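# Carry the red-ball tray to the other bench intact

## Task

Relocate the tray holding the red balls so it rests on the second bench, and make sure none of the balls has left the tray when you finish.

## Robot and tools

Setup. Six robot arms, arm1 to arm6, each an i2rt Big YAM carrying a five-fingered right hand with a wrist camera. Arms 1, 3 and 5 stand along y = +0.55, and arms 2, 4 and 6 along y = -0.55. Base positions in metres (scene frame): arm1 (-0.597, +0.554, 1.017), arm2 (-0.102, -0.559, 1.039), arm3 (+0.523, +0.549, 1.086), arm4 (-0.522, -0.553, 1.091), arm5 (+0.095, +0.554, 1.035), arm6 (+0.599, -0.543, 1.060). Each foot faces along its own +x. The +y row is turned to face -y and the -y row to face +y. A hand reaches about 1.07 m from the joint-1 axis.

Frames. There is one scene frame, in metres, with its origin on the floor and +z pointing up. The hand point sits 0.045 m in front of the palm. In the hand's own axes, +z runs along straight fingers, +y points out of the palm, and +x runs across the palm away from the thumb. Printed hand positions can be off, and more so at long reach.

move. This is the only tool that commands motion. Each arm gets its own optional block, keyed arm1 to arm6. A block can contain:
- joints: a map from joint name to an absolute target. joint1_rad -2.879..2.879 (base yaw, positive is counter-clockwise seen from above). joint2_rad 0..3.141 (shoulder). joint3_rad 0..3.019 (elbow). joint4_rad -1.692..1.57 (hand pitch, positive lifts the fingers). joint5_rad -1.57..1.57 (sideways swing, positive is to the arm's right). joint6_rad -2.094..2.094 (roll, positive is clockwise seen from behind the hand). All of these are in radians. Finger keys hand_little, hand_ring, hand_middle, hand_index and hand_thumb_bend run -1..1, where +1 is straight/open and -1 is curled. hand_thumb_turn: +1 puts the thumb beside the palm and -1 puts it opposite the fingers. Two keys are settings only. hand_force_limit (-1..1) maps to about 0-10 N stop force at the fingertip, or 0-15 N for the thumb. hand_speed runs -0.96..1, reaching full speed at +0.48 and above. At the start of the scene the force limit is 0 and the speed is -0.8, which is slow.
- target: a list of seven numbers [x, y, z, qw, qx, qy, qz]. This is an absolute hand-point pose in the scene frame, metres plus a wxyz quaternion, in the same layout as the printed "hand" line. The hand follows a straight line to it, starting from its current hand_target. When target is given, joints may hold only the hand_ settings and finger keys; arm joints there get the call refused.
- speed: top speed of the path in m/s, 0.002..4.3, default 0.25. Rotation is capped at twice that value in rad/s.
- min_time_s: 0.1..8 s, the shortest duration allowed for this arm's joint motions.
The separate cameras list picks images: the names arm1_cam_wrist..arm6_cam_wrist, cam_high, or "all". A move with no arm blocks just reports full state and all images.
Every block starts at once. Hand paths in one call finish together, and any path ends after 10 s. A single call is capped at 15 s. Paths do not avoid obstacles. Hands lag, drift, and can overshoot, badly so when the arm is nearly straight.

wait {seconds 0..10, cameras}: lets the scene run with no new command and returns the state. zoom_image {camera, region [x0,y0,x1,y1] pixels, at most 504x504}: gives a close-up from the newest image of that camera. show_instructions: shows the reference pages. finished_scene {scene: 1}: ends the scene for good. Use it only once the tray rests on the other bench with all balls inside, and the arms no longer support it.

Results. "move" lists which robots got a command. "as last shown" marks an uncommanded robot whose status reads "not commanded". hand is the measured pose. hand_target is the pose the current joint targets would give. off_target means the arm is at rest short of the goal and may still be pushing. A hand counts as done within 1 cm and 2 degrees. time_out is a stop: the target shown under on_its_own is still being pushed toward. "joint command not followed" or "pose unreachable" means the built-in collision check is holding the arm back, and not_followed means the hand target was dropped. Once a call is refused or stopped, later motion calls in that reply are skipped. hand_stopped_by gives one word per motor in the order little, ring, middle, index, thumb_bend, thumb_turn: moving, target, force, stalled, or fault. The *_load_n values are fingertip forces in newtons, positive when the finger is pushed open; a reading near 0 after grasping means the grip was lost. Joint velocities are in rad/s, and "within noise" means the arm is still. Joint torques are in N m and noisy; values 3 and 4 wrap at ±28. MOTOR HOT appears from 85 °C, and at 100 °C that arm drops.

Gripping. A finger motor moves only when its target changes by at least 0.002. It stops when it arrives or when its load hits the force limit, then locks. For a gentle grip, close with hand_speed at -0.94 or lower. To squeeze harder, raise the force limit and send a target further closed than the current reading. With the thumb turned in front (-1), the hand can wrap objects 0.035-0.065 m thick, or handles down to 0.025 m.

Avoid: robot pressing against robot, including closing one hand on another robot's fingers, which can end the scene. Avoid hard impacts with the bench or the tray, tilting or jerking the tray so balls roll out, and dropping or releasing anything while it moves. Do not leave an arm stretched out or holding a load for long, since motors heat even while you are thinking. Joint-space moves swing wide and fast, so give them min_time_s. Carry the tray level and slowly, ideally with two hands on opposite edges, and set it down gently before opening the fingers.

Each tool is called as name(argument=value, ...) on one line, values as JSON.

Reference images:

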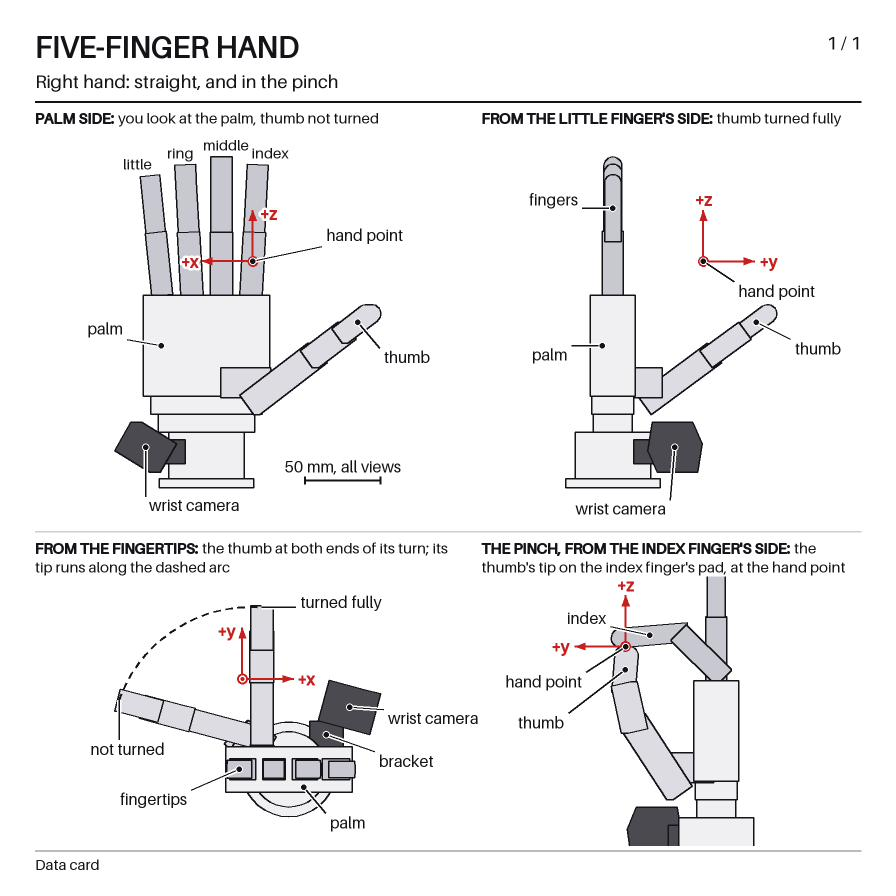

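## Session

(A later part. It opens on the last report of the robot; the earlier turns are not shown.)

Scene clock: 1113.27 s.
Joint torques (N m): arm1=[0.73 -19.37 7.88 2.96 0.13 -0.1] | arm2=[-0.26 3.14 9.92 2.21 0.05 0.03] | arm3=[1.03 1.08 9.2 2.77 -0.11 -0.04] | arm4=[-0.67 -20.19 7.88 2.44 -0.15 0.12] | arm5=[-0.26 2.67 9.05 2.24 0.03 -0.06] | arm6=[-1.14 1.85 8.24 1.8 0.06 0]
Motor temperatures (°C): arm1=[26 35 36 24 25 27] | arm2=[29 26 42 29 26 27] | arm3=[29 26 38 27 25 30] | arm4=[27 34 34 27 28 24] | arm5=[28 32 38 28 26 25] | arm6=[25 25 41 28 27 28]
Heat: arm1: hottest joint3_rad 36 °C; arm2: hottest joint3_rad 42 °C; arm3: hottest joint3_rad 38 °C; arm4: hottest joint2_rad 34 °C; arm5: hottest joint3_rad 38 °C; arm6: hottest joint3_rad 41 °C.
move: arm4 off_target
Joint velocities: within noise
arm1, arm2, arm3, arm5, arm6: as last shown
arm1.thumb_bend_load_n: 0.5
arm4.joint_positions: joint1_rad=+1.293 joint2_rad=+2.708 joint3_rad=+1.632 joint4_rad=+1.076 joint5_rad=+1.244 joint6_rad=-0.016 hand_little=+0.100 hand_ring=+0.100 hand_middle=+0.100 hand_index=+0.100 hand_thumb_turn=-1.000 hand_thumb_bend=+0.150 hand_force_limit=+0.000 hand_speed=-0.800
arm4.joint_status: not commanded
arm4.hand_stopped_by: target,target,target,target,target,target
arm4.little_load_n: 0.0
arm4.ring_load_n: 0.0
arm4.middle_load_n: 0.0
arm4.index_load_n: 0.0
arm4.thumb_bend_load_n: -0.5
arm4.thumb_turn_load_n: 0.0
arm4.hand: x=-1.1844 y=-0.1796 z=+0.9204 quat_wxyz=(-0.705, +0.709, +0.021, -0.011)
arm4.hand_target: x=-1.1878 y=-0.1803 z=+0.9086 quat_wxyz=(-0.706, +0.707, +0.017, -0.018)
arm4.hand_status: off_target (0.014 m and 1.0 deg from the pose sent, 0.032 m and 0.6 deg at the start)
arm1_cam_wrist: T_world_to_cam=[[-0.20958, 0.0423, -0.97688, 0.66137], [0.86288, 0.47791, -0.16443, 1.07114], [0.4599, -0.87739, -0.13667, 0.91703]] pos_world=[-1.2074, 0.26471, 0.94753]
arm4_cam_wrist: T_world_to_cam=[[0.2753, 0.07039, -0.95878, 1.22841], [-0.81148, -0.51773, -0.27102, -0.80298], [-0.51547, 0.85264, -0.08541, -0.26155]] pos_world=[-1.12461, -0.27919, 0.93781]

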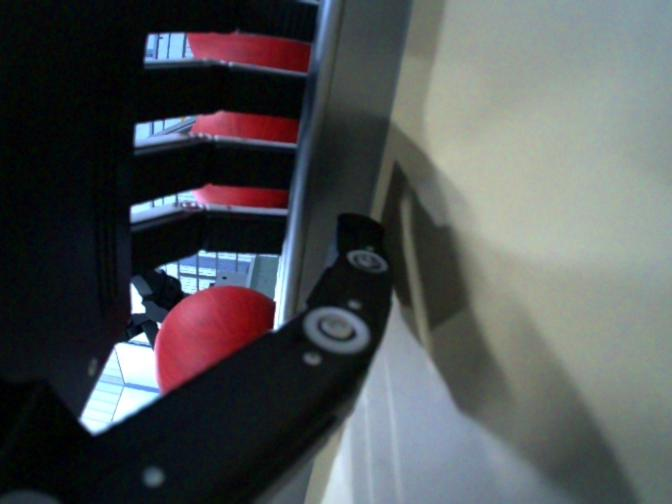

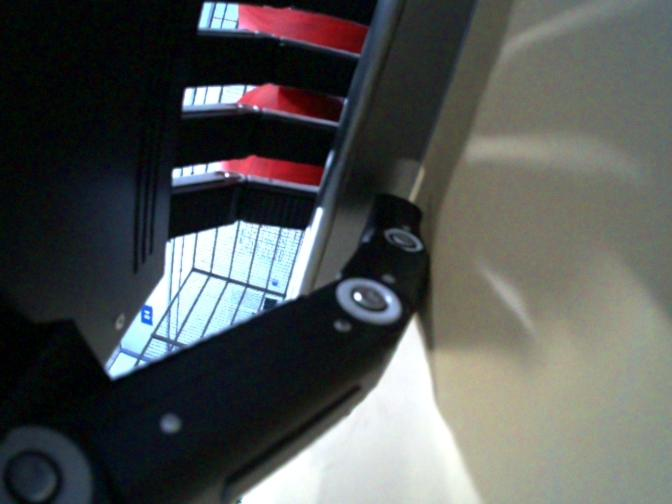

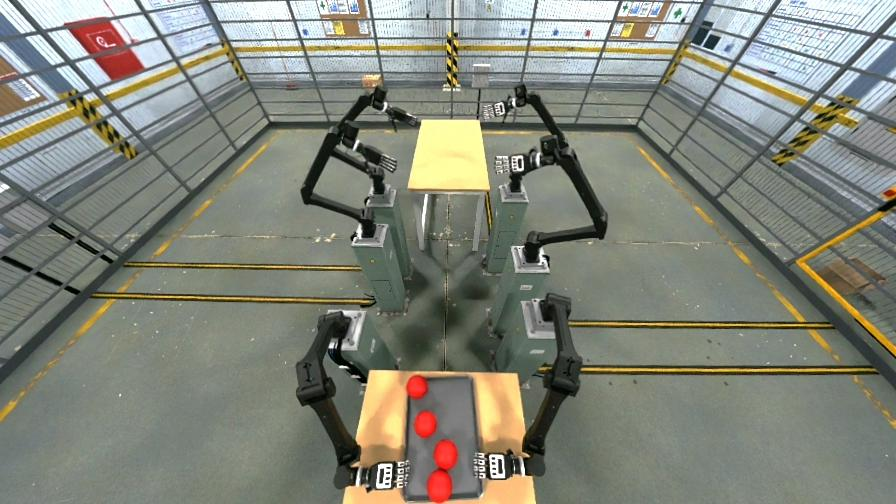

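move(arm1={"joints": {"hand_thumb_bend": -0.5, "hand_index": -0.6, "hand_middle": -0.6, "hand_ring": -0.6, "hand_little": -0.6, "hand_speed": -0.92, "hand_force_limit": -0.7}}, arm4={"joints": {"hand_thumb_bend": -0.5, "hand_index": -0.6, "hand_middle": -0.6, "hand_ring": -0.6, "hand_little": -0.6, "hand_speed": -0.92, "hand_force_limit": -0.7}})

move(arm1={"joints": {"hand_thumb_bend": -0.8, "hand_index": -0.9, "hand_middle": -0.9, "hand_ring": -0.9, "hand_little": -0.9, "hand_speed": -0.94, "hand_force_limit": 0.1}}, arm4={"joints": {"hand_thumb_bend": -0.8, "hand_index": -0.9, "hand_middle": -0.9, "hand_ring": -0.9, "hand_little": -0.9, "hand_speed": -0.94, "hand_force_limit": 0.1}}, cameras=["arm1_cam_wrist", "arm4_cam_wrist", "cam_high"])

Scene clock: 1125.67 s.
Joint torques (N m): arm1=[0.26 -19.02 7.76 2.82 0.11 -0.12] | arm2=[-0.44 3.19 9.94 2.15 0.06 0.04] | arm3=[0.73 0.73 9.18 2.78 -0.1 -0.02] | arm4=[-0.67 -20.25 7.42 2.35 -0.13 0.13] | arm5=[0.03 2.67 9.26 2.21 0.03 -0.1] | arm6=[-1.14 1.85 8.24 1.8 0.06 0]
Motor temperatures (°C): arm1=[26 35 36 25 25 27] | arm2=[29 26 42 29 26 27] | arm3=[29 26 38 27 25 30] | arm4=[27 35 34 27 28 24] | arm5=[28 32 38 28 26 25] | arm6=[25 25 41 28 27 28]
Heat: arm1: hottest joint3_rad 36 °C; arm2: hottest joint3_rad 42 °C; arm3: hottest joint3_rad 38 °C; arm4: hottest joint2_rad 35 °C; arm5: hottest joint3_rad 38 °C; arm6: hottest joint3_rad 41 °C.
move: arm1 off_target; arm4 off_target
Joint velocities: within noise
arm1.joint_positions: joint1_rad=-1.221 joint2_rad=+2.474 joint3_rad=+1.411 joint4_rad=+1.045 joint5_rad=-1.300 joint6_rad=+0.011 hand_little=-0.041 hand_ring=+0.011 hand_middle=-0.019 hand_index=-0.056 hand_thumb_turn=-1.000 hand_thumb_bend=-0.087 hand_force_limit=-0.700 hand_speed=-0.920
arm1.joint_status: hand_little off_target (ended at -0.041, target -0.600); hand_ring off_target (ended at +0.011, target -0.600); hand_middle off_target (ended at -0.019, target -0.600); hand_index off_target (ended at -0.056, target -0.600); hand_thumb_bend off_target (ended at -0.087, target -0.500); the others done
arm1.hand_stopped_by: force,force,force,force,force,target
arm1.little_load_n: 1.0
arm1.ring_load_n: 0.0
arm1.middle_load_n: 0.0
arm1.index_load_n: 2.5
arm1.thumb_bend_load_n: 2.0
arm1.thumb_turn_load_n: 0.0
arm1.hand: x=-1.1438 y=+0.1658 z=+0.9336 quat_wxyz=(-0.027, +0.009, -0.710, +0.704)
arm1.hand_target: x=-1.1499 y=+0.1625 z=+0.9289 quat_wxyz=(-0.017, +0.017, -0.707, +0.706)
arm1.hand_status: not commanded
arm2, arm3, arm5, arm6: as last shown
arm4.joint_positions: joint1_rad=+1.290 joint2_rad=+2.708 joint3_rad=+1.638 joint4_rad=+1.078 joint5_rad=+1.239 joint6_rad=-0.025 hand_little=-0.145 hand_ring=-0.123 hand_middle=-0.108 hand_index=-0.160 hand_thumb_turn=-1.000 hand_thumb_bend=+0.034 hand_force_limit=-0.700 hand_speed=-0.920
arm4.joint_status: hand_little off_target (ended at -0.145, target -0.600); hand_ring off_target (ended at -0.123, target -0.600); hand_middle off_target (ended at -0.108, target -0.600); hand_index off_target (ended at -0.160, target -0.600); hand_thumb_bend off_target (ended at +0.034, target -0.500); the others done
arm4.hand_stopped_by: force,force,force,force,force,target
arm4.little_load_n: 1.0
arm4.ring_load_n: 1.0
arm4.middle_load_n: 0.0
arm4.index_load_n: 1.5
arm4.thumb_bend_load_n: 3.0
arm4.thumb_turn_load_n: 0.0
arm4.hand: x=-1.1860 y=-0.1770 z=+0.9225 quat_wxyz=(-0.706, +0.708, +0.022, -0.010)
arm4.hand_target: x=-1.1873 y=-0.1795 z=+0.9082 quat_wxyz=(-0.706, +0.707, +0.021, -0.015)
arm4.hand_status: not commanded
arm6.ring_load_n: -0.5
pictures: none

Scene clock: 1127.10 s.
Joint torques (N m): arm1=[-0.15 -19.08 7.51 2.78 0.15 -0.11] | arm2=[-0.5 3.25 9.94 2.21 0.05 0.03] | arm3=[1.14 1.32 9.29 2.65 -0.15 -0.06] | arm4=[-0.32 -20.19 7.45 2.28 0.11 0.13] | arm5=[0.56 2.61 8.94 2.36 -0.02 -0.08] | arm6=[-1.14 1.85 8.24 1.8 0.06 0]
Motor temperatures (°C): arm1=[26 35 36 25 25 27] | arm2=[29 26 42 29 26 27] | arm3=[29 26 38 27 25 30] | arm4=[27 35 34 27 28 24] | arm5=[28 32 38 28 26 25] | arm6=[25 25 41 28 27 28]
Heat: arm1: hottest joint3_rad 36 °C; arm2: hottest joint3_rad 42 °C; arm3: hottest joint3_rad 38 °C; arm4: hottest joint2_rad 35 °C; arm5: hottest joint3_rad 38 °C; arm6: hottest joint3_rad 41 °C.
move: arm1 off_target; arm4 off_target
Joint velocities: within noise
arm1.joint_positions: joint1_rad=-1.221 joint2_rad=+2.474 joint3_rad=+1.412 joint4_rad=+1.047 joint5_rad=-1.304 joint6_rad=+0.002 hand_little=-0.067 hand_ring=-0.054 hand_middle=-0.045 hand_index=-0.065 hand_thumb_turn=-1.000 hand_thumb_bend=-0.101 hand_force_limit=+0.100 hand_speed=-0.940
arm1.joint_status: hand_little off_target (ended at -0.067, target -0.900); hand_ring off_target (ended at -0.054, target -0.900); hand_middle off_target (ended at -0.045, target -0.900); hand_index off_target (ended at -0.065, target -0.900); hand_thumb_bend off_target (ended at -0.101, target -0.800); the others done
arm1.hand_stopped_by: force,force,force,force,force,target
arm1.little_load_n: 3.5
arm1.ring_load_n: 6.5
arm1.middle_load_n: 5.5
arm1.index_load_n: 5.5
arm1.thumb_bend_load_n: 8.0
arm1.thumb_turn_load_n: 0.5
arm1.hand: x=-1.1441 y=+0.1657 z=+0.9339 quat_wxyz=(-0.024, +0.015, -0.709, +0.705)
arm1.hand_target: x=-1.1499 y=+0.1625 z=+0.9288 quat_wxyz=(-0.015, +0.022, -0.707, +0.707)
arm1.hand_status: not commanded
arm2, arm3, arm5, arm6: as last shown
arm4.joint_positions: joint1_rad=+1.287 joint2_rad=+2.708 joint3_rad=+1.638 joint4_rad=+1.079 joint5_rad=+1.230 joint6_rad=-0.025 hand_little=-0.211 hand_ring=-0.177 hand_middle=-0.162 hand_index=-0.203 hand_thumb_turn=-1.000 hand_thumb_bend=+0.024 hand_force_limit=+0.100 hand_speed=-0.940
arm4.joint_status: hand_little off_target (ended at -0.211, target -0.900); hand_ring off_target (ended at -0.177, target -0.900); hand_middle off_target (ended at -0.162, target -0.900); hand_index off_target (ended at -0.203, target -0.900); hand_thumb_bend off_target (ended at +0.024, target -0.800); the others done
arm4.hand_stopped_by: force,force,force,force,force,target
arm4.little_load_n: 5.5
arm4.ring_load_n: 5.5
arm4.middle_load_n: 5.5
arm4.index_load_n: 5.5
arm4.thumb_bend_load_n: 10.0
arm4.thumb_turn_load_n: 0.5
arm4.hand: x=-1.1867 y=-0.1753 z=+0.9227 quat_wxyz=(-0.706, +0.708, +0.024, -0.013)
arm4.hand_target: x=-1.1883 y=-0.1801 z=+0.9082 quat_wxyz=(-0.706, +0.707, +0.023, -0.017)
arm4.hand_status: not commanded
arm6.ring_load_n: 0.0
arm1_cam_wrist: T_world_to_cam=[[-0.22303, 0.03906, -0.97403, 0.64467], [0.8576, 0.48289, -0.177, 1.07723], [0.46344, -0.87481, -0.1412, 0.92234]] pos_world=[-1.2075, 0.26151, 0.94883]
arm4_cam_wrist: T_world_to_cam=[[0.27502, 0.07553, -0.95847, 1.23133], [-0.80739, -0.52311, -0.2729, -0.79637], [-0.522, 0.84891, -0.08289, -0.27695]] pos_world=[-1.1262, -0.27449, 0.9399]

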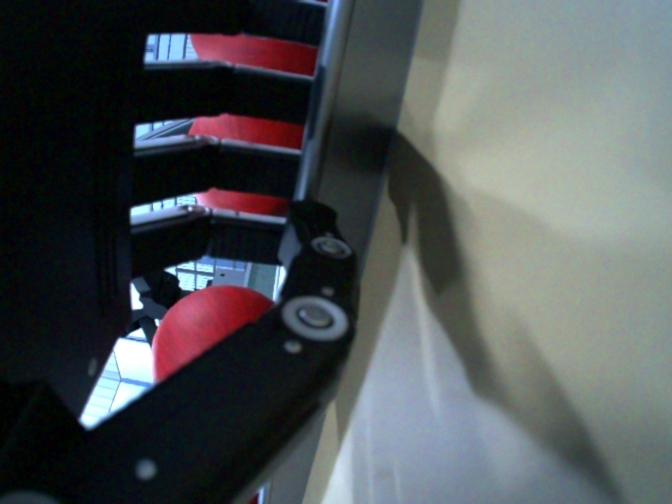

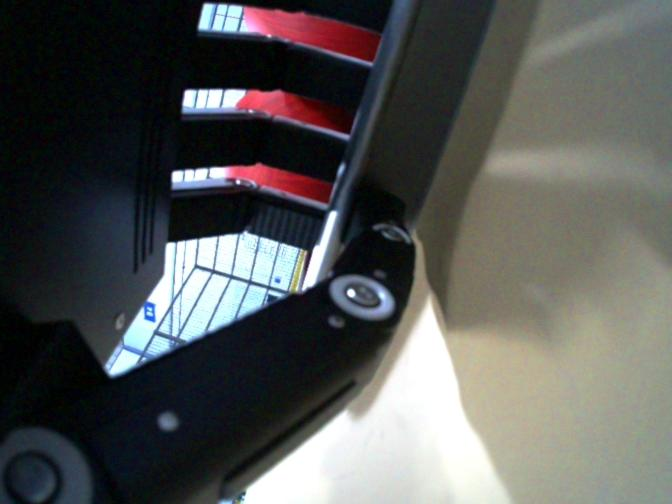

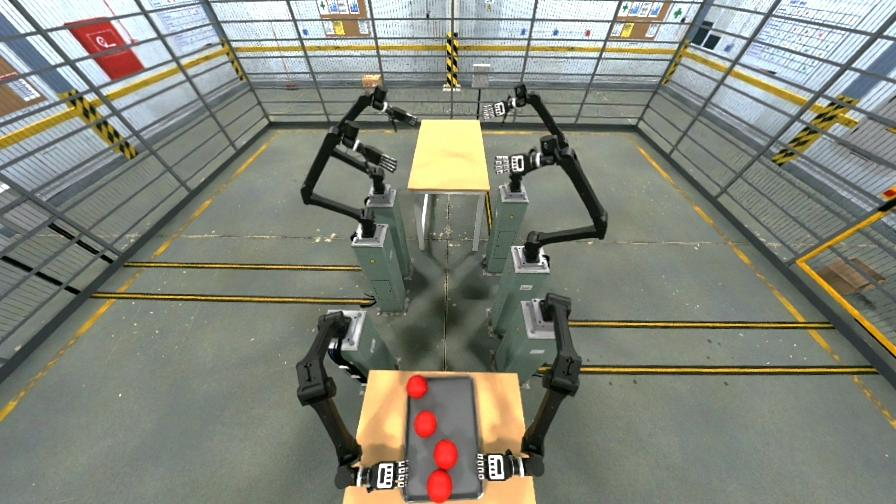

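move(arm1={"target": [-0.925, 0.160, 0.936, 0, 0, -0.7071, 0.7071], "speed": 0.05}, arm4={"target": [-0.985, -0.179, 0.920, -0.7071, 0.7071, 0, 0], "speed": 0.05}, cameras=["arm1_cam_wrist", "arm4_cam_wrist", "cam_high"])

zoom_image(camera="cam_high", region=[330, 330, 560, 504])

Scene clock: 1150.03 s.
Joint torques (N m): arm1=[0.15 -16.15 0.05 3.1 -0.05 0.01] | arm2=[-0.38 3.14 9.96 2.22 0.05 0.03] | arm3=[1.32 0.85 9.21 2.71 -0.11 0] | arm4=[-1.03 -18.2 0.77 2.52 0.33 0.19] | arm5=[0.03 2.49 9.39 2.25 0.01 -0.14] | arm6=[-1.14 1.79 8.24 1.8 0.06 0]
Motor temperatures (°C): arm1=[26 36 36 25 25 27] | arm2=[29 26 42 29 26 27] | arm3=[29 26 38 27 25 30] | arm4=[27 35 34 27 28 24] | arm5=[28 32 38 28 26 25] | arm6=[25 25 41 28 27 28]
Heat: arm1: hottest joint2_rad 36 °C; arm2: hottest joint3_rad 42 °C; arm3: hottest joint3_rad 38 °C; arm4: hottest joint2_rad 35 °C; arm5: hottest joint3_rad 38 °C; arm6: hottest joint3_rad 41 °C.
move: arm1 done; arm4 done
Joint velocities: within noise
arm1.joint_positions: joint1_rad=-1.038 joint2_rad=+2.323 joint3_rad=+0.782 joint4_rad=+1.530 joint5_rad=-1.056 joint6_rad=-0.009 hand_little=-0.068 hand_ring=-0.054 hand_middle=-0.045 hand_index=-0.065 hand_thumb_turn=-1.000 hand_thumb_bend=-0.101 hand_force_limit=+0.100 hand_speed=-0.940
arm1.joint_status: not commanded
arm1.hand_stopped_by: force,force,force,force,force,target
arm1.little_load_n: 1.5
arm1.ring_load_n: 5.5
arm1.middle_load_n: 6.0
arm1.index_load_n: 6.5
arm1.thumb_bend_load_n: 8.5
arm1.thumb_turn_load_n: 0.0
arm1.hand: x=-0.9319 y=+0.1594 z=+0.9331 quat_wxyz=(+0.004, -0.003, -0.710, +0.704)
arm1.hand_target: x=-0.9274 y=+0.1614 z=+0.9382 quat_wxyz=(+0.004, -0.003, -0.708, +0.706)
arm1.hand_status: done (0.008 m and 0.8 deg from the pose sent, 0.219 m and 3.3 deg at the start)
arm2, arm3, arm5, arm6: as last shown
arm4.joint_positions: joint1_rad=+1.184 joint2_rad=+2.583 joint3_rad=+1.072 joint4_rad=+1.522 joint5_rad=+1.172 joint6_rad=-0.014 hand_little=-0.211 hand_ring=-0.177 hand_middle=-0.162 hand_index=-0.203 hand_thumb_turn=-1.000 hand_thumb_bend=+0.024 hand_force_limit=+0.100 hand_speed=-0.940
arm4.joint_status: not commanded
arm4.hand_stopped_by: force,force,force,force,force,target
arm4.little_load_n: 1.0
arm4.ring_load_n: 2.5
arm4.middle_load_n: 3.5
arm4.index_load_n: 7.0
arm4.thumb_bend_load_n: 10.5
arm4.thumb_turn_load_n: 2.0
arm4.hand: x=-0.9939 y=-0.1777 z=+0.9223 quat_wxyz=(-0.707, +0.708, +0.004, -0.002)
arm4.hand_target: x=-0.9856 y=-0.1801 z=+0.9229 quat_wxyz=(-0.707, +0.708, -0.003, -0.002)
arm4.hand_status: done (0.009 m and 0.5 deg from the pose sent, 0.202 m and 3.1 deg at the start)
arm1_cam_wrist: T_world_to_cam=[[-0.23448, 0.05549, -0.97054, 0.67488], [0.88479, 0.42574, -0.18943, 0.94426], [0.40268, -0.90314, -0.14893, 0.77339]] pos_world=[-0.98866, 0.25903, 0.94904]
arm4_cam_wrist: T_world_to_cam=[[0.26686, 0.06412, -0.9616, 1.17089], [-0.83305, -0.48635, -0.26362, -0.66959], [-0.48458, 0.87141, -0.07637, -0.1391]] pos_world=[-0.93767, -0.27953, 0.93879]

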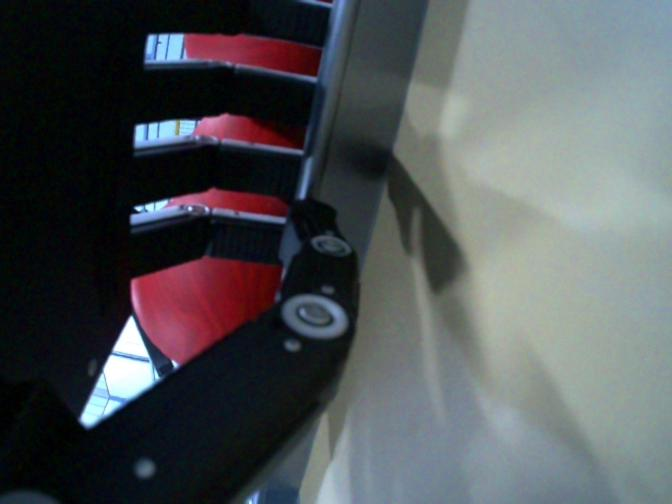

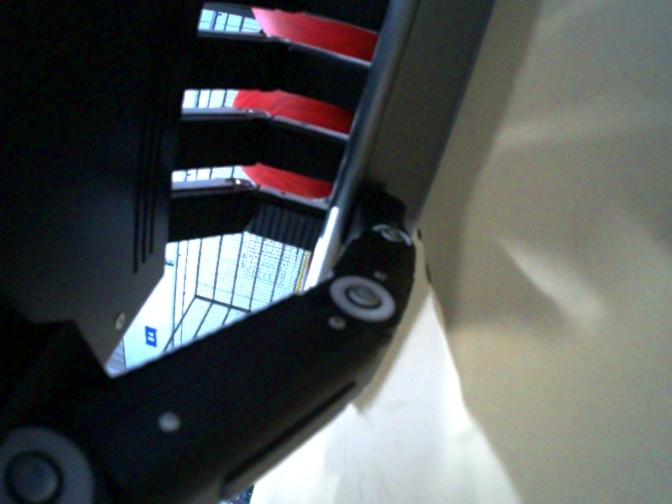

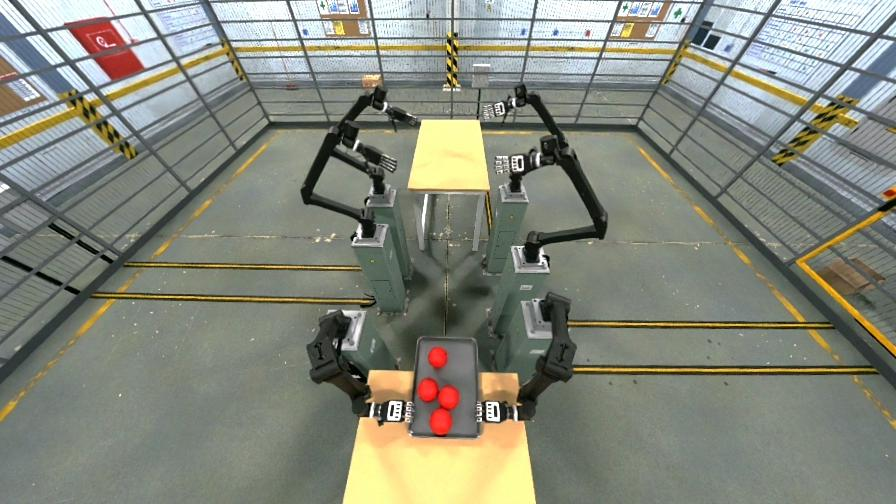

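Scaled by 2.191.

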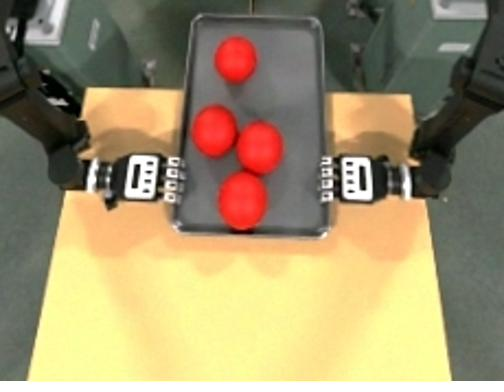

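move(arm5={"target": [-0.50, 0.30, 1.32, 0, 0, -0.7071, 0.7071], "speed": 0.2, "joints": {"hand_speed": -0.5, "hand_thumb_turn": -1, "hand_thumb_bend": 0.15, "hand_index": 0.1, "hand_middle": 0.1, "hand_ring": 0.1, "hand_little": 0.1}}, arm2={"target": [-0.55, -0.30, 1.32, 0.7071, -0.7071, 0, 0], "speed": 0.2, "joints": {"hand_speed": -0.5, "hand_thumb_turn": -1, "hand_thumb_bend": 0.15, "hand_index": 0.1, "hand_middle": 0.1, "hand_ring": 0.1, "hand_little": 0.1}}, cameras=["arm5_cam_wrist", "arm2_cam_wrist", "cam_high"])

Scene clock: 1220.73 s.
Joint torques (N m): arm1=[-0.21 -15.74 0.01 2.93 -0.02 0.02] | arm2=[0.26 -4.66 9.37 2.14 -0.05 -0.1] | arm3=[0.97 0.56 9.21 2.66 -0.1 -0.07] | arm4=[-1.03 -18.14 0.76 2.54 0.33 0.19] | arm5=[-0.62 -18.02 9.35 1.88 -0.61 0.12] | arm6=[-1.14 1.85 8.24 1.8 0.06 0]
Motor temperatures (°C): arm1=[25 34 33 25 25 27] | arm2=[29 26 42 29 26 27] | arm3=[29 26 38 27 25 30] | arm4=[27 34 31 27 28 24] | arm5=[28 33 39 28 26 25] | arm6=[25 25 41 28 27 28]
Heat: arm1: hottest joint2_rad 34 °C; arm2: hottest joint3_rad 42 °C; arm3: hottest joint3_rad 38 °C; arm4: hottest joint2_rad 34 °C; arm5: hottest joint3_rad 39 °C; arm6: hottest joint3_rad 41 °C.
move: arm2 done; arm5 moving
Joint velocities: arm1=[within noise] | arm2=[within noise] | arm3=[within noise] | arm4=[within noise] | arm5=[-0.005 -0.015 -0.022 0.12 0.037 -0.022] | arm6=[within noise]
arm1, arm3, arm4, arm6: as last shown
arm1.middle_load_n: 5.5
arm1.index_load_n: 7.0
arm1.thumb_bend_load_n: 8.0
arm2.joint_positions: joint1_rad=+1.360 joint2_rad=+1.317 joint3_rad=+0.886 joint4_rad=+0.445 joint5_rad=+1.407 joint6_rad=+0.003 hand_little=+0.100 hand_ring=+0.100 hand_middle=+0.100 hand_index=+0.100 hand_thumb_turn=-1.000 hand_thumb_bend=+0.150 hand_force_limit=+0.000 hand_speed=-0.500
arm2.joint_status: all done
arm2.hand_stopped_by: target,target,target,target,target,target
arm2.little_load_n: 0.0
arm2.ring_load_n: 0.0
arm2.middle_load_n: 0.0
arm2.index_load_n: -0.5
arm2.thumb_bend_load_n: 0.0
arm2.thumb_turn_load_n: 0.0
arm2.hand: x=-0.5462 y=-0.2974 z=+1.3290 quat_wxyz=(-0.709, +0.706, -0.001, -0.001)
arm2.hand_target: x=-0.5510 y=-0.3013 z=+1.3184 quat_wxyz=(-0.708, +0.706, +0.012, +0.003)
arm2.hand_status: done (0.010 m and 0.3 deg from the pose sent, 0.647 m and 75.7 deg at the start)
arm4.little_load_n: 1.5
arm4.index_load_n: 6.5
arm5.joint_positions: joint1_rad=-1.462 joint2_rad=+1.963 joint3_rad=+1.824 joint4_rad=-0.874 joint5_rad=-1.530 joint6_rad=-0.975 hand_little=+0.100 hand_ring=+0.100 hand_middle=+0.100 hand_index=+0.100 hand_thumb_turn=-1.000 hand_thumb_bend=+0.150 hand_force_limit=+0.000 hand_speed=-0.500
arm5.joint_status: all done
arm5.hand_stopped_by: target,target,target,target,target,target
arm5.little_load_n: 0.0
arm5.ring_load_n: 0.0
arm5.middle_load_n: 0.0
arm5.index_load_n: 0.0
arm5.thumb_bend_load_n: 0.0
arm5.thumb_turn_load_n: 0.0
arm5.hand: x=-0.5003 y=+0.2919 z=+1.2994 quat_wxyz=(-0.049, +0.015, -0.720, +0.692)
arm5.hand_target: x=-0.4998 y=+0.2950 z=+1.3160 quat_wxyz=(-0.035, +0.022, -0.722, +0.691)
arm5.hand_status: moving (0.022 m and 6.3 deg from the pose sent, 0.572 m and 87.6 deg at the start; a joint's target at an end of its range on 3 of 267 steps)
pictures: arm2_cam_wrist, arm5_cam_wrist, cam_high
arm2_cam_wrist: T_world_to_cam=[[0.25341, -0.00073, -0.96736, 1.42534], [-0.83593, -0.50343, -0.2186, -0.31127], [-0.48683, 0.86404, -0.12819, 0.27557]] pos_world=[-0.48724, -0.39375, 1.34609]
arm5_cam_wrist: T_world_to_cam=[[-0.2201, 0.02907, -0.97504, 1.14595], [0.75908, 0.63289, -0.15248, 0.38793], [0.61266, -0.7737, -0.16137, 0.85832]] pos_world=[-0.5681, 0.38525, 1.315]

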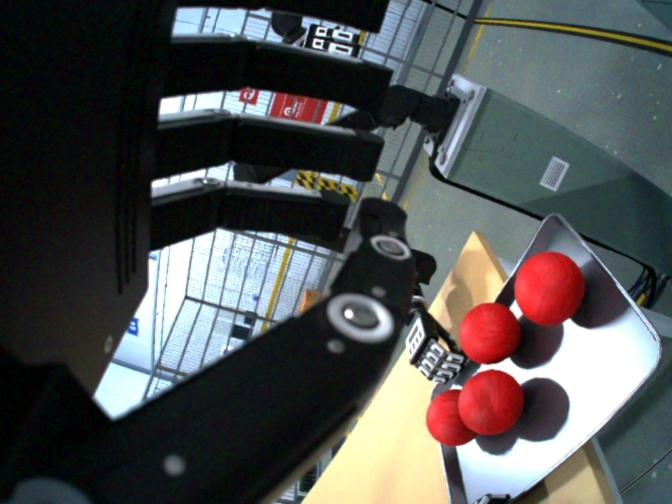

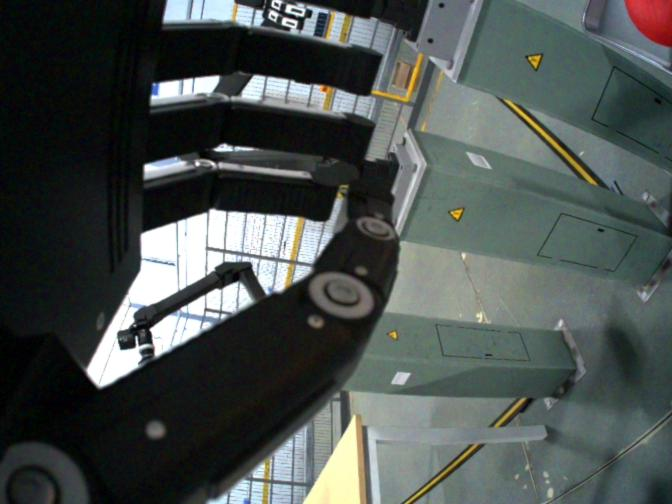

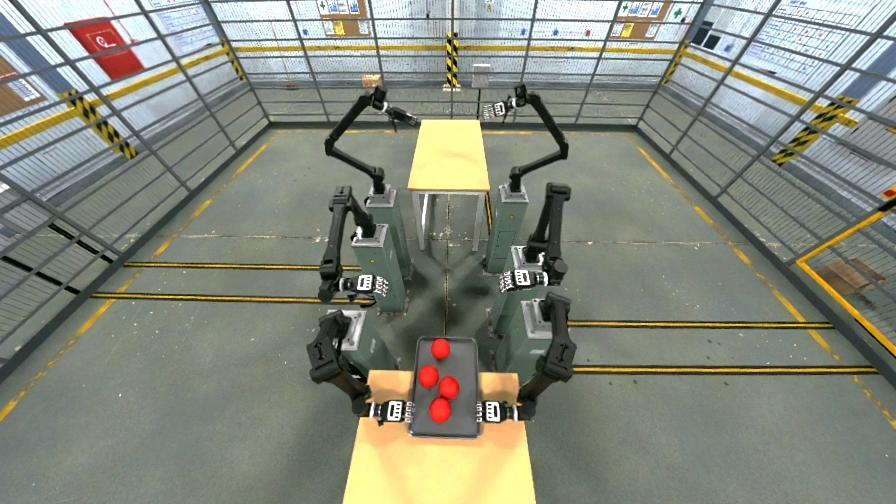

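move(arm5={"target": [-0.58, 0.21, 1.28, 0, 0, -0.7071, 0.7071], "speed": 0.12}, arm2={"target": [-0.66, -0.26, 1.20, 0.7071, -0.7071, 0, 0], "speed": 0.12}, cameras=["arm5_cam_wrist", "arm2_cam_wrist", "cam_high"])

Scene clock: 1240.33 s.
Joint torques (N m): arm1=[-0.03 -15.62 -0.01 2.88 -0.05 0.02] | arm2=[-0.5 -8 9.01 1.4 0.18 0.04] | arm3=[1.9 1.44 9.4 2.59 -0.09 -0.08] | arm4=[-1.08 -18.26 0.77 2.54 0.32 0.2] | arm5=[0.03 -18.37 9.29 2.55 0.04 0.11] | arm6=[-1.14 1.85 8.24 1.8 0.06 0]
Motor temperatures (°C): arm1=[25 34 32 25 25 27] | arm2=[29 26 42 29 26 27] | arm3=[29 26 38 27 25 30] | arm4=[27 34 30 27 28 24] | arm5=[28 35 40 28 26 25] | arm6=[25 25 41 28 27 28]
Heat: arm1: hottest joint2_rad 34 °C; arm2: hottest joint3_rad 42 °C; arm3: hottest joint3_rad 38 °C; arm4: hottest joint2_rad 34 °C; arm5: hottest joint3_rad 40 °C; arm6: hottest joint3_rad 41 °C.
move: arm2 not_followed; arm5 done
Joint velocities: within noise
arm1, arm3, arm6: as last shown
arm1.middle_load_n: 6.0
arm1.index_load_n: 6.5
arm2.joint_positions: joint1_rad=+1.359 joint2_rad=+1.532 joint3_rad=+0.903 joint4_rad=+0.537 joint5_rad=+1.389 joint6_rad=+0.022 hand_little=+0.100 hand_ring=+0.100 hand_middle=+0.100 hand_index=+0.100 hand_thumb_turn=-1.000 hand_thumb_bend=+0.150 hand_force_limit=+0.000 hand_speed=-0.500
arm2.joint_status: not commanded
arm2.hand_stopped_by: target,target,target,target,target,target
arm2.little_load_n: 0.0
arm2.ring_load_n: 0.0
arm2.middle_load_n: 0.0
arm2.index_load_n: 0.0
arm2.thumb_bend_load_n: 0.0
arm2.thumb_turn_load_n: 0.0
arm2.on_its_own: joint2_rad is held at +1.531, not at its first target +1.337; joint4_rad is held at +0.538, not at its first target +0.463
arm2.hand: x=-0.5861 y=-0.2910 z=+1.2468 quat_wxyz=(-0.701, +0.712, +0.035, +0.023)
arm2.hand_target: x=-0.5861 y=-0.2910 z=+1.2468 quat_wxyz=(-0.701, +0.712, +0.035, +0.023)
arm2.hand_status: not_followed (0.093 m and 4.9 deg from the pose sent, 0.176 m and 0.3 deg at the start)
arm4.joint_positions: joint1_rad=+1.184 joint2_rad=+2.583 joint3_rad=+1.072 joint4_rad=+1.522 joint5_rad=+1.172 joint6_rad=-0.014 hand_little=-0.211 hand_ring=-0.177 hand_middle=-0.162 hand_index=-0.203 hand_thumb_turn=-1.000 hand_thumb_bend=+0.024 hand_force_limit=+0.100 hand_speed=-0.940
arm4.joint_status: not commanded
arm4.hand_stopped_by: force,force,force,force,force,target
arm4.little_load_n: 1.5
arm4.ring_load_n: 2.5
arm4.middle_load_n: 3.5
arm4.index_load_n: 6.5
arm4.thumb_bend_load_n: 10.5
arm4.thumb_turn_load_n: 2.0
arm4.hand: x=-0.9939 y=-0.1777 z=+0.9223 quat_wxyz=(-0.707, +0.708, +0.004, -0.002)
arm4.hand_target: x=-0.9856 y=-0.1801 z=+0.9229 quat_wxyz=(-0.707, +0.708, -0.003, -0.002)
arm4.hand_status: not commanded
arm5.joint_positions: joint1_rad=-1.367 joint2_rad=+2.126 joint3_rad=+1.835 joint4_rad=+0.289 joint5_rad=-1.365 joint6_rad=+0.004 hand_little=+0.100 hand_ring=+0.100 hand_middle=+0.100 hand_index=+0.100 hand_thumb_turn=-1.000 hand_thumb_bend=+0.150 hand_force_limit=+0.000 hand_speed=-0.500
arm5.joint_status: not commanded
arm5.hand_stopped_by: target,target,target,target,target,target
arm5.little_load_n: 0.0
arm5.ring_load_n: 0.0
arm5.middle_load_n: 0.0
arm5.index_load_n: 0.0
arm5.thumb_bend_load_n: 0.0
arm5.thumb_turn_load_n: 0.0
arm5.hand: x=-0.5799 y=+0.2106 z=+1.2716 quat_wxyz=(-0.007, -0.006, -0.709, +0.705)
arm5.hand_target: x=-0.5801 y=+0.2097 z=+1.2796 quat_wxyz=(+0.001, +0.000, -0.707, +0.708)
arm5.hand_status: done (0.008 m and 1.1 deg from the pose sent, 0.116 m and 6.3 deg at the start)
arm6.ring_load_n: 0.5
pictures: arm2_cam_wrist, arm5_cam_wrist, cam_high
led back after a hold (arm2 arm): the arm was led back toward your command in small steps, so it may still be short of it.
pose unreachable (arm2 arm): on one or more control steps of this call this arm could not follow its commanded pose, so it was not sent that pose on those steps. On the call's last step it was still not sent that pose. It may still have moved: this result reports where it is.
cause: moving toward the commanded pose would bring a part of the arm too close to another arm (the arm4 arm, at the place that arm is still heading or pushing toward).
arm2_cam_wrist: T_world_to_cam=[[0.33566, -0.01348, -0.94188, 1.36866], [-0.80613, -0.5214, -0.27982, -0.2709], [-0.48733, 0.8532, -0.18588, 0.30863]] pos_world=[-0.52738, -0.38613, 1.27068]
arm5_cam_wrist: T_world_to_cam=[[-0.24803, 0.01656, -0.96861, 1.08189], [0.80689, 0.55685, -0.1971, 0.59613], [0.5361, -0.83045, -0.15148, 0.79466]] pos_world=[-0.63869, 0.31006, 1.2858]

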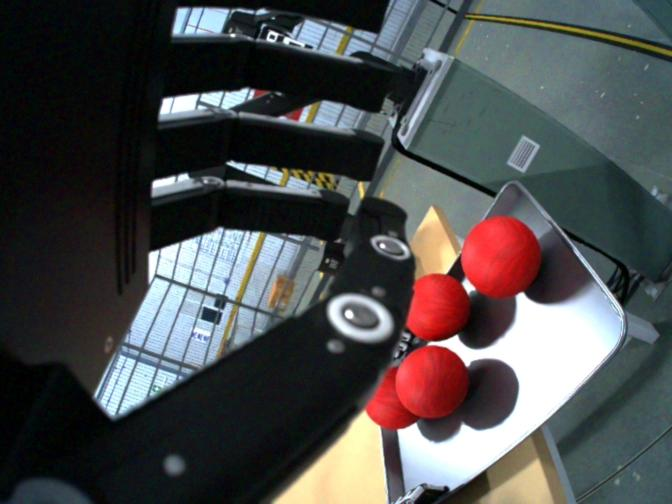

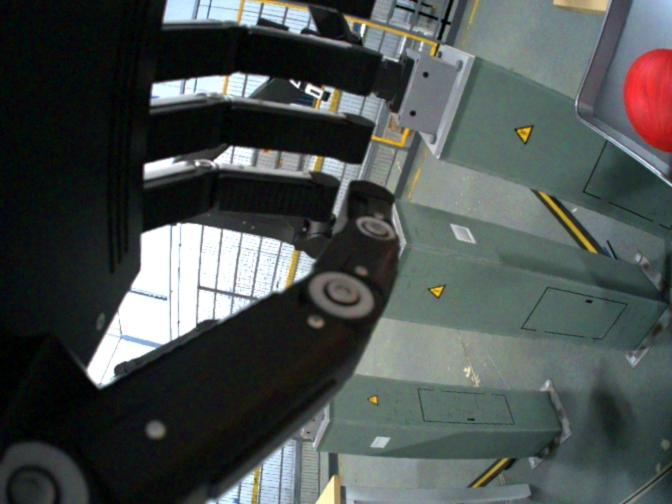

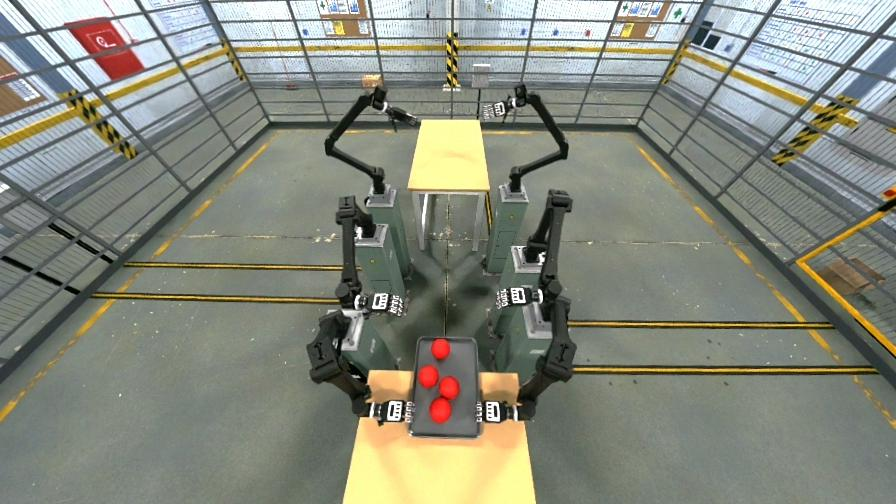

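move(arm2={"target": [-0.60, -0.16, 1.25, 0.7071, -0.7071, 0, 0], "speed": 0.12})

move(arm2={"target": [-0.70, -0.165, 1.12, 0.7071, -0.7071, 0.0086, -0.0086], "speed": 0.12}, cameras=["arm2_cam_wrist", "cam_high"])

Scene clock: 1255.50 s.
Joint torques (N m): arm1=[-0.03 -15.91 0.05 2.86 -0.04 0.03] | arm2=[-1.03 -7.59 12.3 2.26 -0.02 0.1] | arm3=[1.32 0.97 9.37 2.69 -0.13 -0.03] | arm4=[-1.14 -18.26 0.75 2.54 0.33 0.19] | arm5=[-0.56 -17.49 9.59 2.65 0.04 0] | arm6=[-1.14 1.85 8.24 1.8 0.06 0]
Motor temperatures (°C): arm1=[25 34 32 25 25 27] | arm2=[29 27 42 29 26 27] | arm3=[29 26 38 27 25 30] | arm4=[27 34 30 27 28 24] | arm5=[28 37 40 28 26 25] | arm6=[25 25 41 28 27 28]
Heat: arm1: hottest joint2_rad 34 °C; arm2: hottest joint3_rad 42 °C; arm3: hottest joint3_rad 38 °C; arm4: hottest joint2_rad 34 °C; arm5: hottest joint3_rad 40 °C; arm6: hottest joint3_rad 41 °C.
move: arm2 off_target
Joint velocities: within noise
arm1, arm3, arm4, arm5, arm6: as last shown
arm1.index_load_n: 7.0
arm1.thumb_bend_load_n: 8.5
arm2.joint_positions: joint1_rad=+1.108 joint2_rad=+1.633 joint3_rad=+0.998 joint4_rad=+0.594 joint5_rad=+1.160 joint6_rad=+0.022 hand_little=+0.100 hand_ring=+0.100 hand_middle=+0.100 hand_index=+0.100 hand_thumb_turn=-1.000 hand_thumb_bend=+0.150 hand_force_limit=+0.000 hand_speed=-0.500
arm2.joint_status: not commanded
arm2.hand_stopped_by: target,target,target,target,target,target
arm2.little_load_n: 0.0
arm2.ring_load_n: 0.0
arm2.middle_load_n: 0.0
arm2.index_load_n: -0.5
arm2.thumb_bend_load_n: 0.0
arm2.thumb_turn_load_n: 0.0
arm2.hand: x=-0.5865 y=-0.1661 z=+1.2430 quat_wxyz=(-0.702, +0.712, +0.009, +0.012)
arm2.hand_target: x=-0.5985 y=-0.1588 z=+1.2489 quat_wxyz=(-0.706, +0.709, -0.002, +0.001)
arm2.hand_status: off_target (0.016 m and 1.9 deg from the pose sent, 0.132 m and 4.9 deg at the start)
arm3.ring_load_n: -0.5
arm4.ring_load_n: 2.0
arm4.thumb_turn_load_n: 2.5
arm5.joint_positions: joint1_rad=-1.367 joint2_rad=+2.126 joint3_rad=+1.835 joint4_rad=+0.289 joint5_rad=-1.365 joint6_rad=+0.005 hand_little=+0.100 hand_ring=+0.100 hand_middle=+0.100 hand_index=+0.100 hand_thumb_turn=-1.000 hand_thumb_bend=+0.150 hand_force_limit=+0.000 hand_speed=-0.500
arm5.hand: x=-0.5799 y=+0.2106 z=+1.2717 quat_wxyz=(-0.007, -0.006, -0.709, +0.705)
arm5.hand_target: x=-0.5801 y=+0.2097 z=+1.2796 quat_wxyz=(+0.001, -0.001, -0.707, +0.708)
arm6.ring_load_n: 0.0
pictures: none

Scene clock: 1257.73 s.
Joint torques (N m): arm1=[-0.62 -15.68 -0.08 2.92 -0.05 0] | arm2=[-0.09 -11.16 10.52 2.4 0.24 0.01] | arm3=[1.26 0.97 9.1 2.59 -0.09 -0.08] | arm4=[-0.97 -18.26 0.76 2.52 0.33 0.19] | arm5=[0.09 -17.85 9.42 2.56 -0.02 0.09] | arm6=[-1.08 1.85 8.24 1.8 0.06 0]
Motor temperatures (°C): arm1=[25 34 32 25 25 27] | arm2=[29 27 42 29 26 27] | arm3=[29 26 38 27 25 30] | arm4=[27 34 30 27 28 24] | arm5=[28 37 40 28 26 25] | arm6=[25 25 42 28 27 28]
Heat: arm1: hottest joint2_rad 34 °C; arm2: hottest joint3_rad 42 °C; arm3: hottest joint3_rad 38 °C; arm4: hottest joint2_rad 34 °C; arm5: hottest joint3_rad 40 °C; arm6: hottest joint3_rad 42 °C.
move: arm2 off_target
Joint velocities: within noise
arm1, arm4, arm5: as last shown
arm1.ring_load_n: 5.0
arm2.joint_positions: joint1_rad=+1.185 joint2_rad=+2.053 joint3_rad=+1.234 joint4_rad=+0.790 joint5_rad=+1.257 joint6_rad=+0.023 hand_little=+0.100 hand_ring=+0.100 hand_middle=+0.100 hand_index=+0.100 hand_thumb_turn=-1.000 hand_thumb_bend=+0.150 hand_force_limit=+0.000 hand_speed=-0.500
arm2.joint_status: not commanded
arm2.hand_stopped_by: target,target,target,target,target,target
arm2.little_load_n: 0.0
arm2.ring_load_n: 0.0
arm2.middle_load_n: 0.0
arm2.index_load_n: -0.5
arm2.thumb_bend_load_n: 0.0
arm2.thumb_turn_load_n: 0.0
arm2.hand: x=-0.6880 y=-0.1677 z=+1.1220 quat_wxyz=(-0.705, +0.709, -0.002, +0.015)
arm2.hand_target: x=-0.6999 y=-0.1681 z=+1.1195 quat_wxyz=(-0.707, +0.707, -0.007, +0.007)
arm2.hand_status: off_target (0.012 m and 1.1 deg from the pose sent, 0.167 m and 2.2 deg at the start)
arm3.joint_positions: joint1_rad=+0.060 joint2_rad=+0.645 joint3_rad=+1.351 joint4_rad=-1.208 joint5_rad=-0.095 joint6_rad=-1.018 hand_little=+1.000 hand_ring=+1.000 hand_middle=+1.000 hand_index=+1.000 hand_thumb_turn=+1.000 hand_thumb_bend=+1.000 hand_force_limit=+0.000 hand_speed=-0.800
arm3.joint_status: not commanded
arm3.hand_stopped_by: target,target,target,target,target,target
arm3.little_load_n: 0.0
arm3.ring_load_n: 0.0
arm3.middle_load_n: 0.0
arm3.index_load_n: 0.0
arm3.thumb_bend_load_n: 0.0
arm3.thumb_turn_load_n: 0.0
arm3.hand: x=+0.5279 y=+0.2895 z=+1.5665 quat_wxyz=(+0.190, +0.472, -0.717, +0.476)
arm3.hand_target: x=+0.5278 y=+0.2899 z=+1.5768 quat_wxyz=(+0.195, +0.469, -0.712, +0.484)
arm3.hand_status: not commanded
arm4.little_load_n: 1.0
arm4.ring_load_n: 2.5
arm6.joint_positions: joint1_rad=-0.234 joint2_rad=+0.617 joint3_rad=+1.415 joint4_rad=-1.189 joint5_rad=+0.058 joint6_rad=-1.321 hand_little=+1.000 hand_ring=+1.000 hand_middle=+1.000 hand_index=+1.000 hand_thumb_turn=+1.000 hand_thumb_bend=+1.000 hand_force_limit=+0.000 hand_speed=-0.800
arm6.joint_status: not commanded
arm6.hand_stopped_by: target,target,target,target,target,target
arm6.little_load_n: 0.0
arm6.ring_load_n: 0.0
arm6.middle_load_n: 0.0
arm6.index_load_n: 0.0
arm6.thumb_bend_load_n: 0.0
arm6.thumb_turn_load_n: 0.0
arm6.hand: x=+0.6998 y=-0.3152 z=+1.5986 quat_wxyz=(-0.386, +0.707, +0.432, +0.406)
arm6.hand_target: x=+0.6993 y=-0.3171 z=+1.6089 quat_wxyz=(-0.393, +0.702, +0.428, +0.413)
arm6.hand_status: not commanded
arm2_cam_wrist: T_world_to_cam=[[0.27371, -0.01789, -0.96164, 1.26576], [-0.84342, -0.48504, -0.23104, -0.39801], [-0.4623, 0.87431, -0.14785, 0.10862]] pos_world=[-0.63193, -0.26538, 1.14131]

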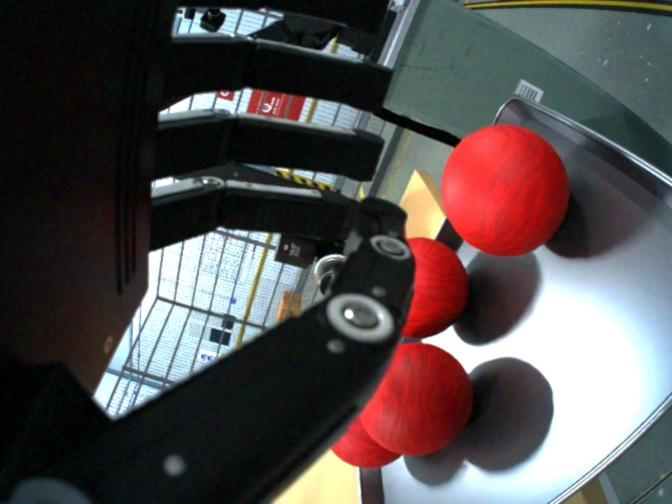

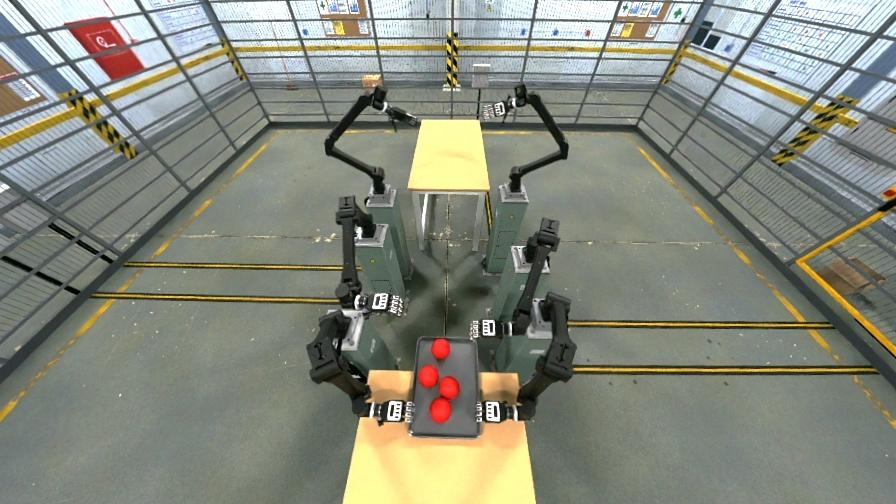

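move(arm5={"target": [-0.645, 0.160, 1.01, 0.0086, -0.0086, -0.7071, 0.7071], "speed": 0.12}, arm2={"target": [-0.715, -0.180, 1.01, 0.7071, -0.7071, 0.0086, -0.0086], "speed": 0.1}, cameras=["arm2_cam_wrist", "arm5_cam_wrist", "cam_high"])

zoom_image(camera="cam_high", region=[370, 310, 530, 450])

Scene clock: 1272.77 s.
Joint torques (N m): arm1=[-0.03 -15.91 -0.05 2.84 -0.02 0.03] | arm2=[0.26 -11.93 8.81 2.25 0.23 0.05] | arm3=[1.79 1.49 9.37 2.69 -0.11 -0.05] | arm4=[-1.08 -18.2 0.76 2.51 0.33 0.19] | arm5=[0.73 -19.66 12.31 2.7 -0.1 -0.03] | arm6=[-1.14 1.85 8.24 1.8 0.06 0]
Motor temperatures (°C): arm1=[25 34 32 25 25 27] | arm2=[29 27 42 29 26 27] | arm3=[29 26 38 27 25 30] | arm4=[27 34 30 27 28 24] | arm5=[28 38 41 28 26 25] | arm6=[25 24 42 28 27 28]
Heat: arm1: hottest joint2_rad 34 °C; arm2: hottest joint3_rad 42 °C; arm3: hottest joint3_rad 38 °C; arm4: hottest joint2_rad 34 °C; arm5: hottest joint3_rad 41 °C; arm6: hottest joint3_rad 42 °C.
move: arm2 off_target; arm5 off_target
Joint velocities: within noise
arm1, arm3, arm4, arm6: as last shown
arm1.ring_load_n: 5.5
arm2.joint_positions: joint1_rad=+1.211 joint2_rad=+2.291 joint3_rad=+1.304 joint4_rad=+0.964 joint5_rad=+1.288 joint6_rad=+0.023 hand_little=+0.100 hand_ring=+0.100 hand_middle=+0.100 hand_index=+0.100 hand_thumb_turn=-1.000 hand_thumb_bend=+0.150 hand_force_limit=+0.000 hand_speed=-0.500
arm2.joint_status: not commanded
arm2.hand_stopped_by: target,target,target,target,target,target
arm2.little_load_n: 0.0
arm2.ring_load_n: 0.0
arm2.middle_load_n: -0.5
arm2.index_load_n: 0.0
arm2.thumb_bend_load_n: 0.0
arm2.thumb_turn_load_n: 0.0
arm2.hand: x=-0.7045 y=-0.1775 z=+1.0186 quat_wxyz=(-0.705, +0.709, -0.005, +0.015)
arm2.hand_target: x=-0.7140 y=-0.1809 z=+1.0106 quat_wxyz=(-0.707, +0.707, -0.008, +0.008)
arm2.hand_status: off_target (0.014 m and 0.9 deg from the pose sent, 0.116 m and 1.1 deg at the start)
arm3.thumb_turn_load_n: -0.5
arm4.little_load_n: 1.5
arm4.index_load_n: 7.0
arm4.thumb_turn_load_n: 2.0
arm5.joint_positions: joint1_rad=-1.329 joint2_rad=+2.650 joint3_rad=+2.056 joint4_rad=+0.542 joint5_rad=-1.294 joint6_rad=+0.004 hand_little=+0.100 hand_ring=+0.100 hand_middle=+0.100 hand_index=+0.100 hand_thumb_turn=-1.000 hand_thumb_bend=+0.150 hand_force_limit=+0.000 hand_speed=-0.500
arm5.joint_status: not commanded
arm5.hand_stopped_by: target,target,target,target,target,target
arm5.little_load_n: 0.0
arm5.ring_load_n: 0.0
arm5.middle_load_n: 0.0
arm5.index_load_n: 0.0
arm5.thumb_bend_load_n: 0.0
arm5.thumb_turn_load_n: 0.0
arm5.hand: x=-0.6310 y=+0.1706 z=+0.9941 quat_wxyz=(-0.012, -0.035, -0.713, +0.700)
arm5.hand_target: x=-0.6411 y=+0.1609 z=+1.0090 quat_wxyz=(+0.009, -0.009, -0.708, +0.706)
arm5.hand_status: off_target (0.024 m and 4.0 deg from the pose sent, 0.274 m and 1.8 deg at the start)
arm2_cam_wrist: T_world_to_cam=[[0.26969, -0.01694, -0.9628, 1.1692], [-0.84656, -0.48067, -0.22867, -0.44435], [-0.45892, 0.87674, -0.14397, 0.0932]] pos_world=[-0.64872, -0.27549, 1.03751]
arm5_cam_wrist: T_world_to_cam=[[-0.19972, 0.03713, -0.97915, 0.83857], [0.83291, 0.53277, -0.14969, 0.57829], [0.51611, -0.84544, -0.13734, 0.72271]] pos_world=[-0.68718, 0.27177, 1.0069]

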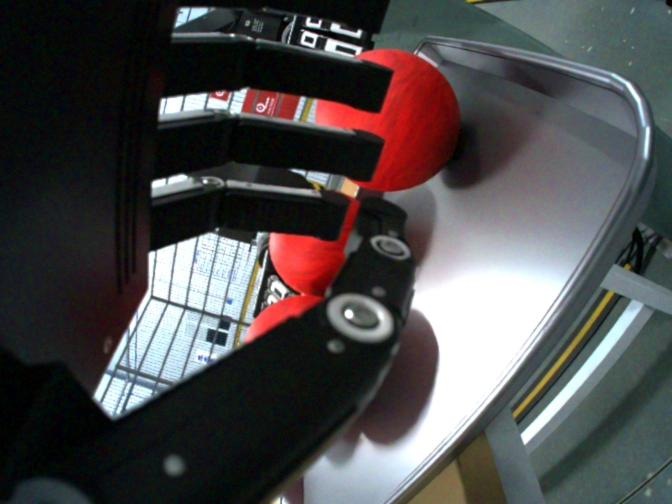

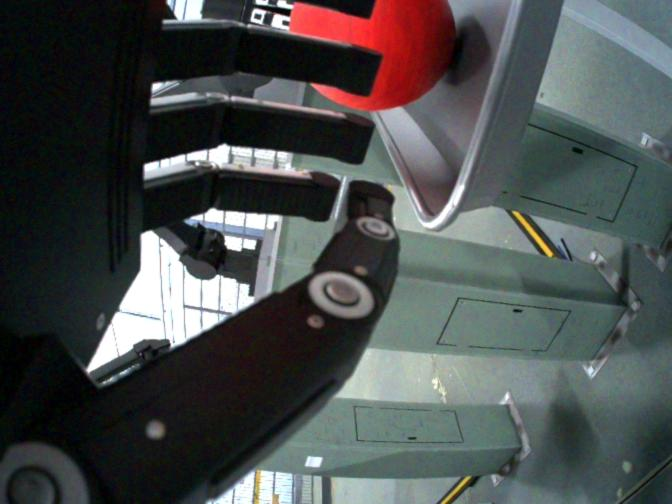

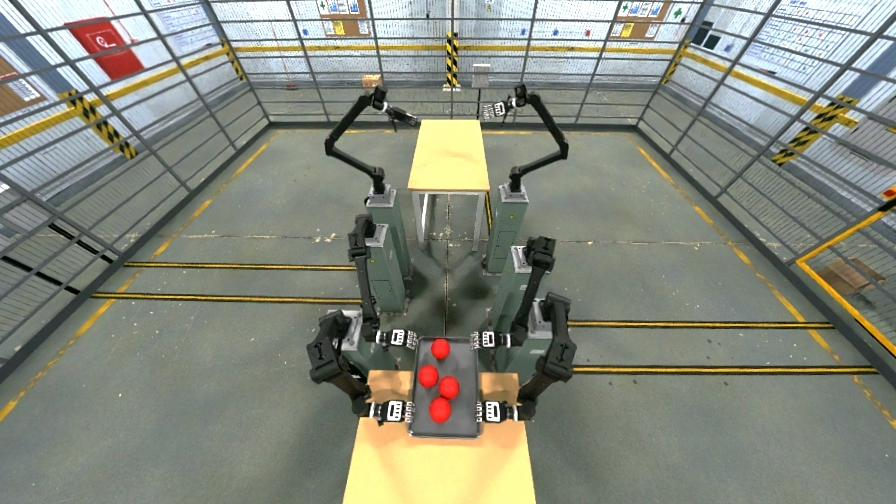

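Scaled by 3.150.

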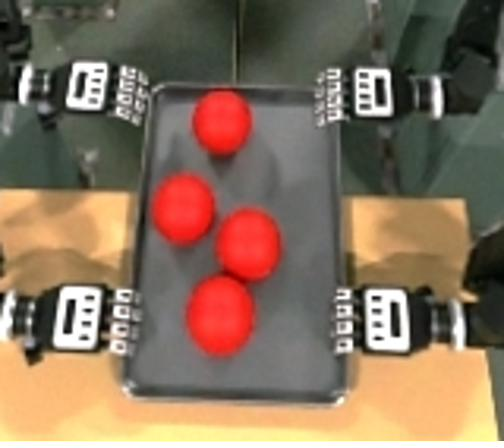

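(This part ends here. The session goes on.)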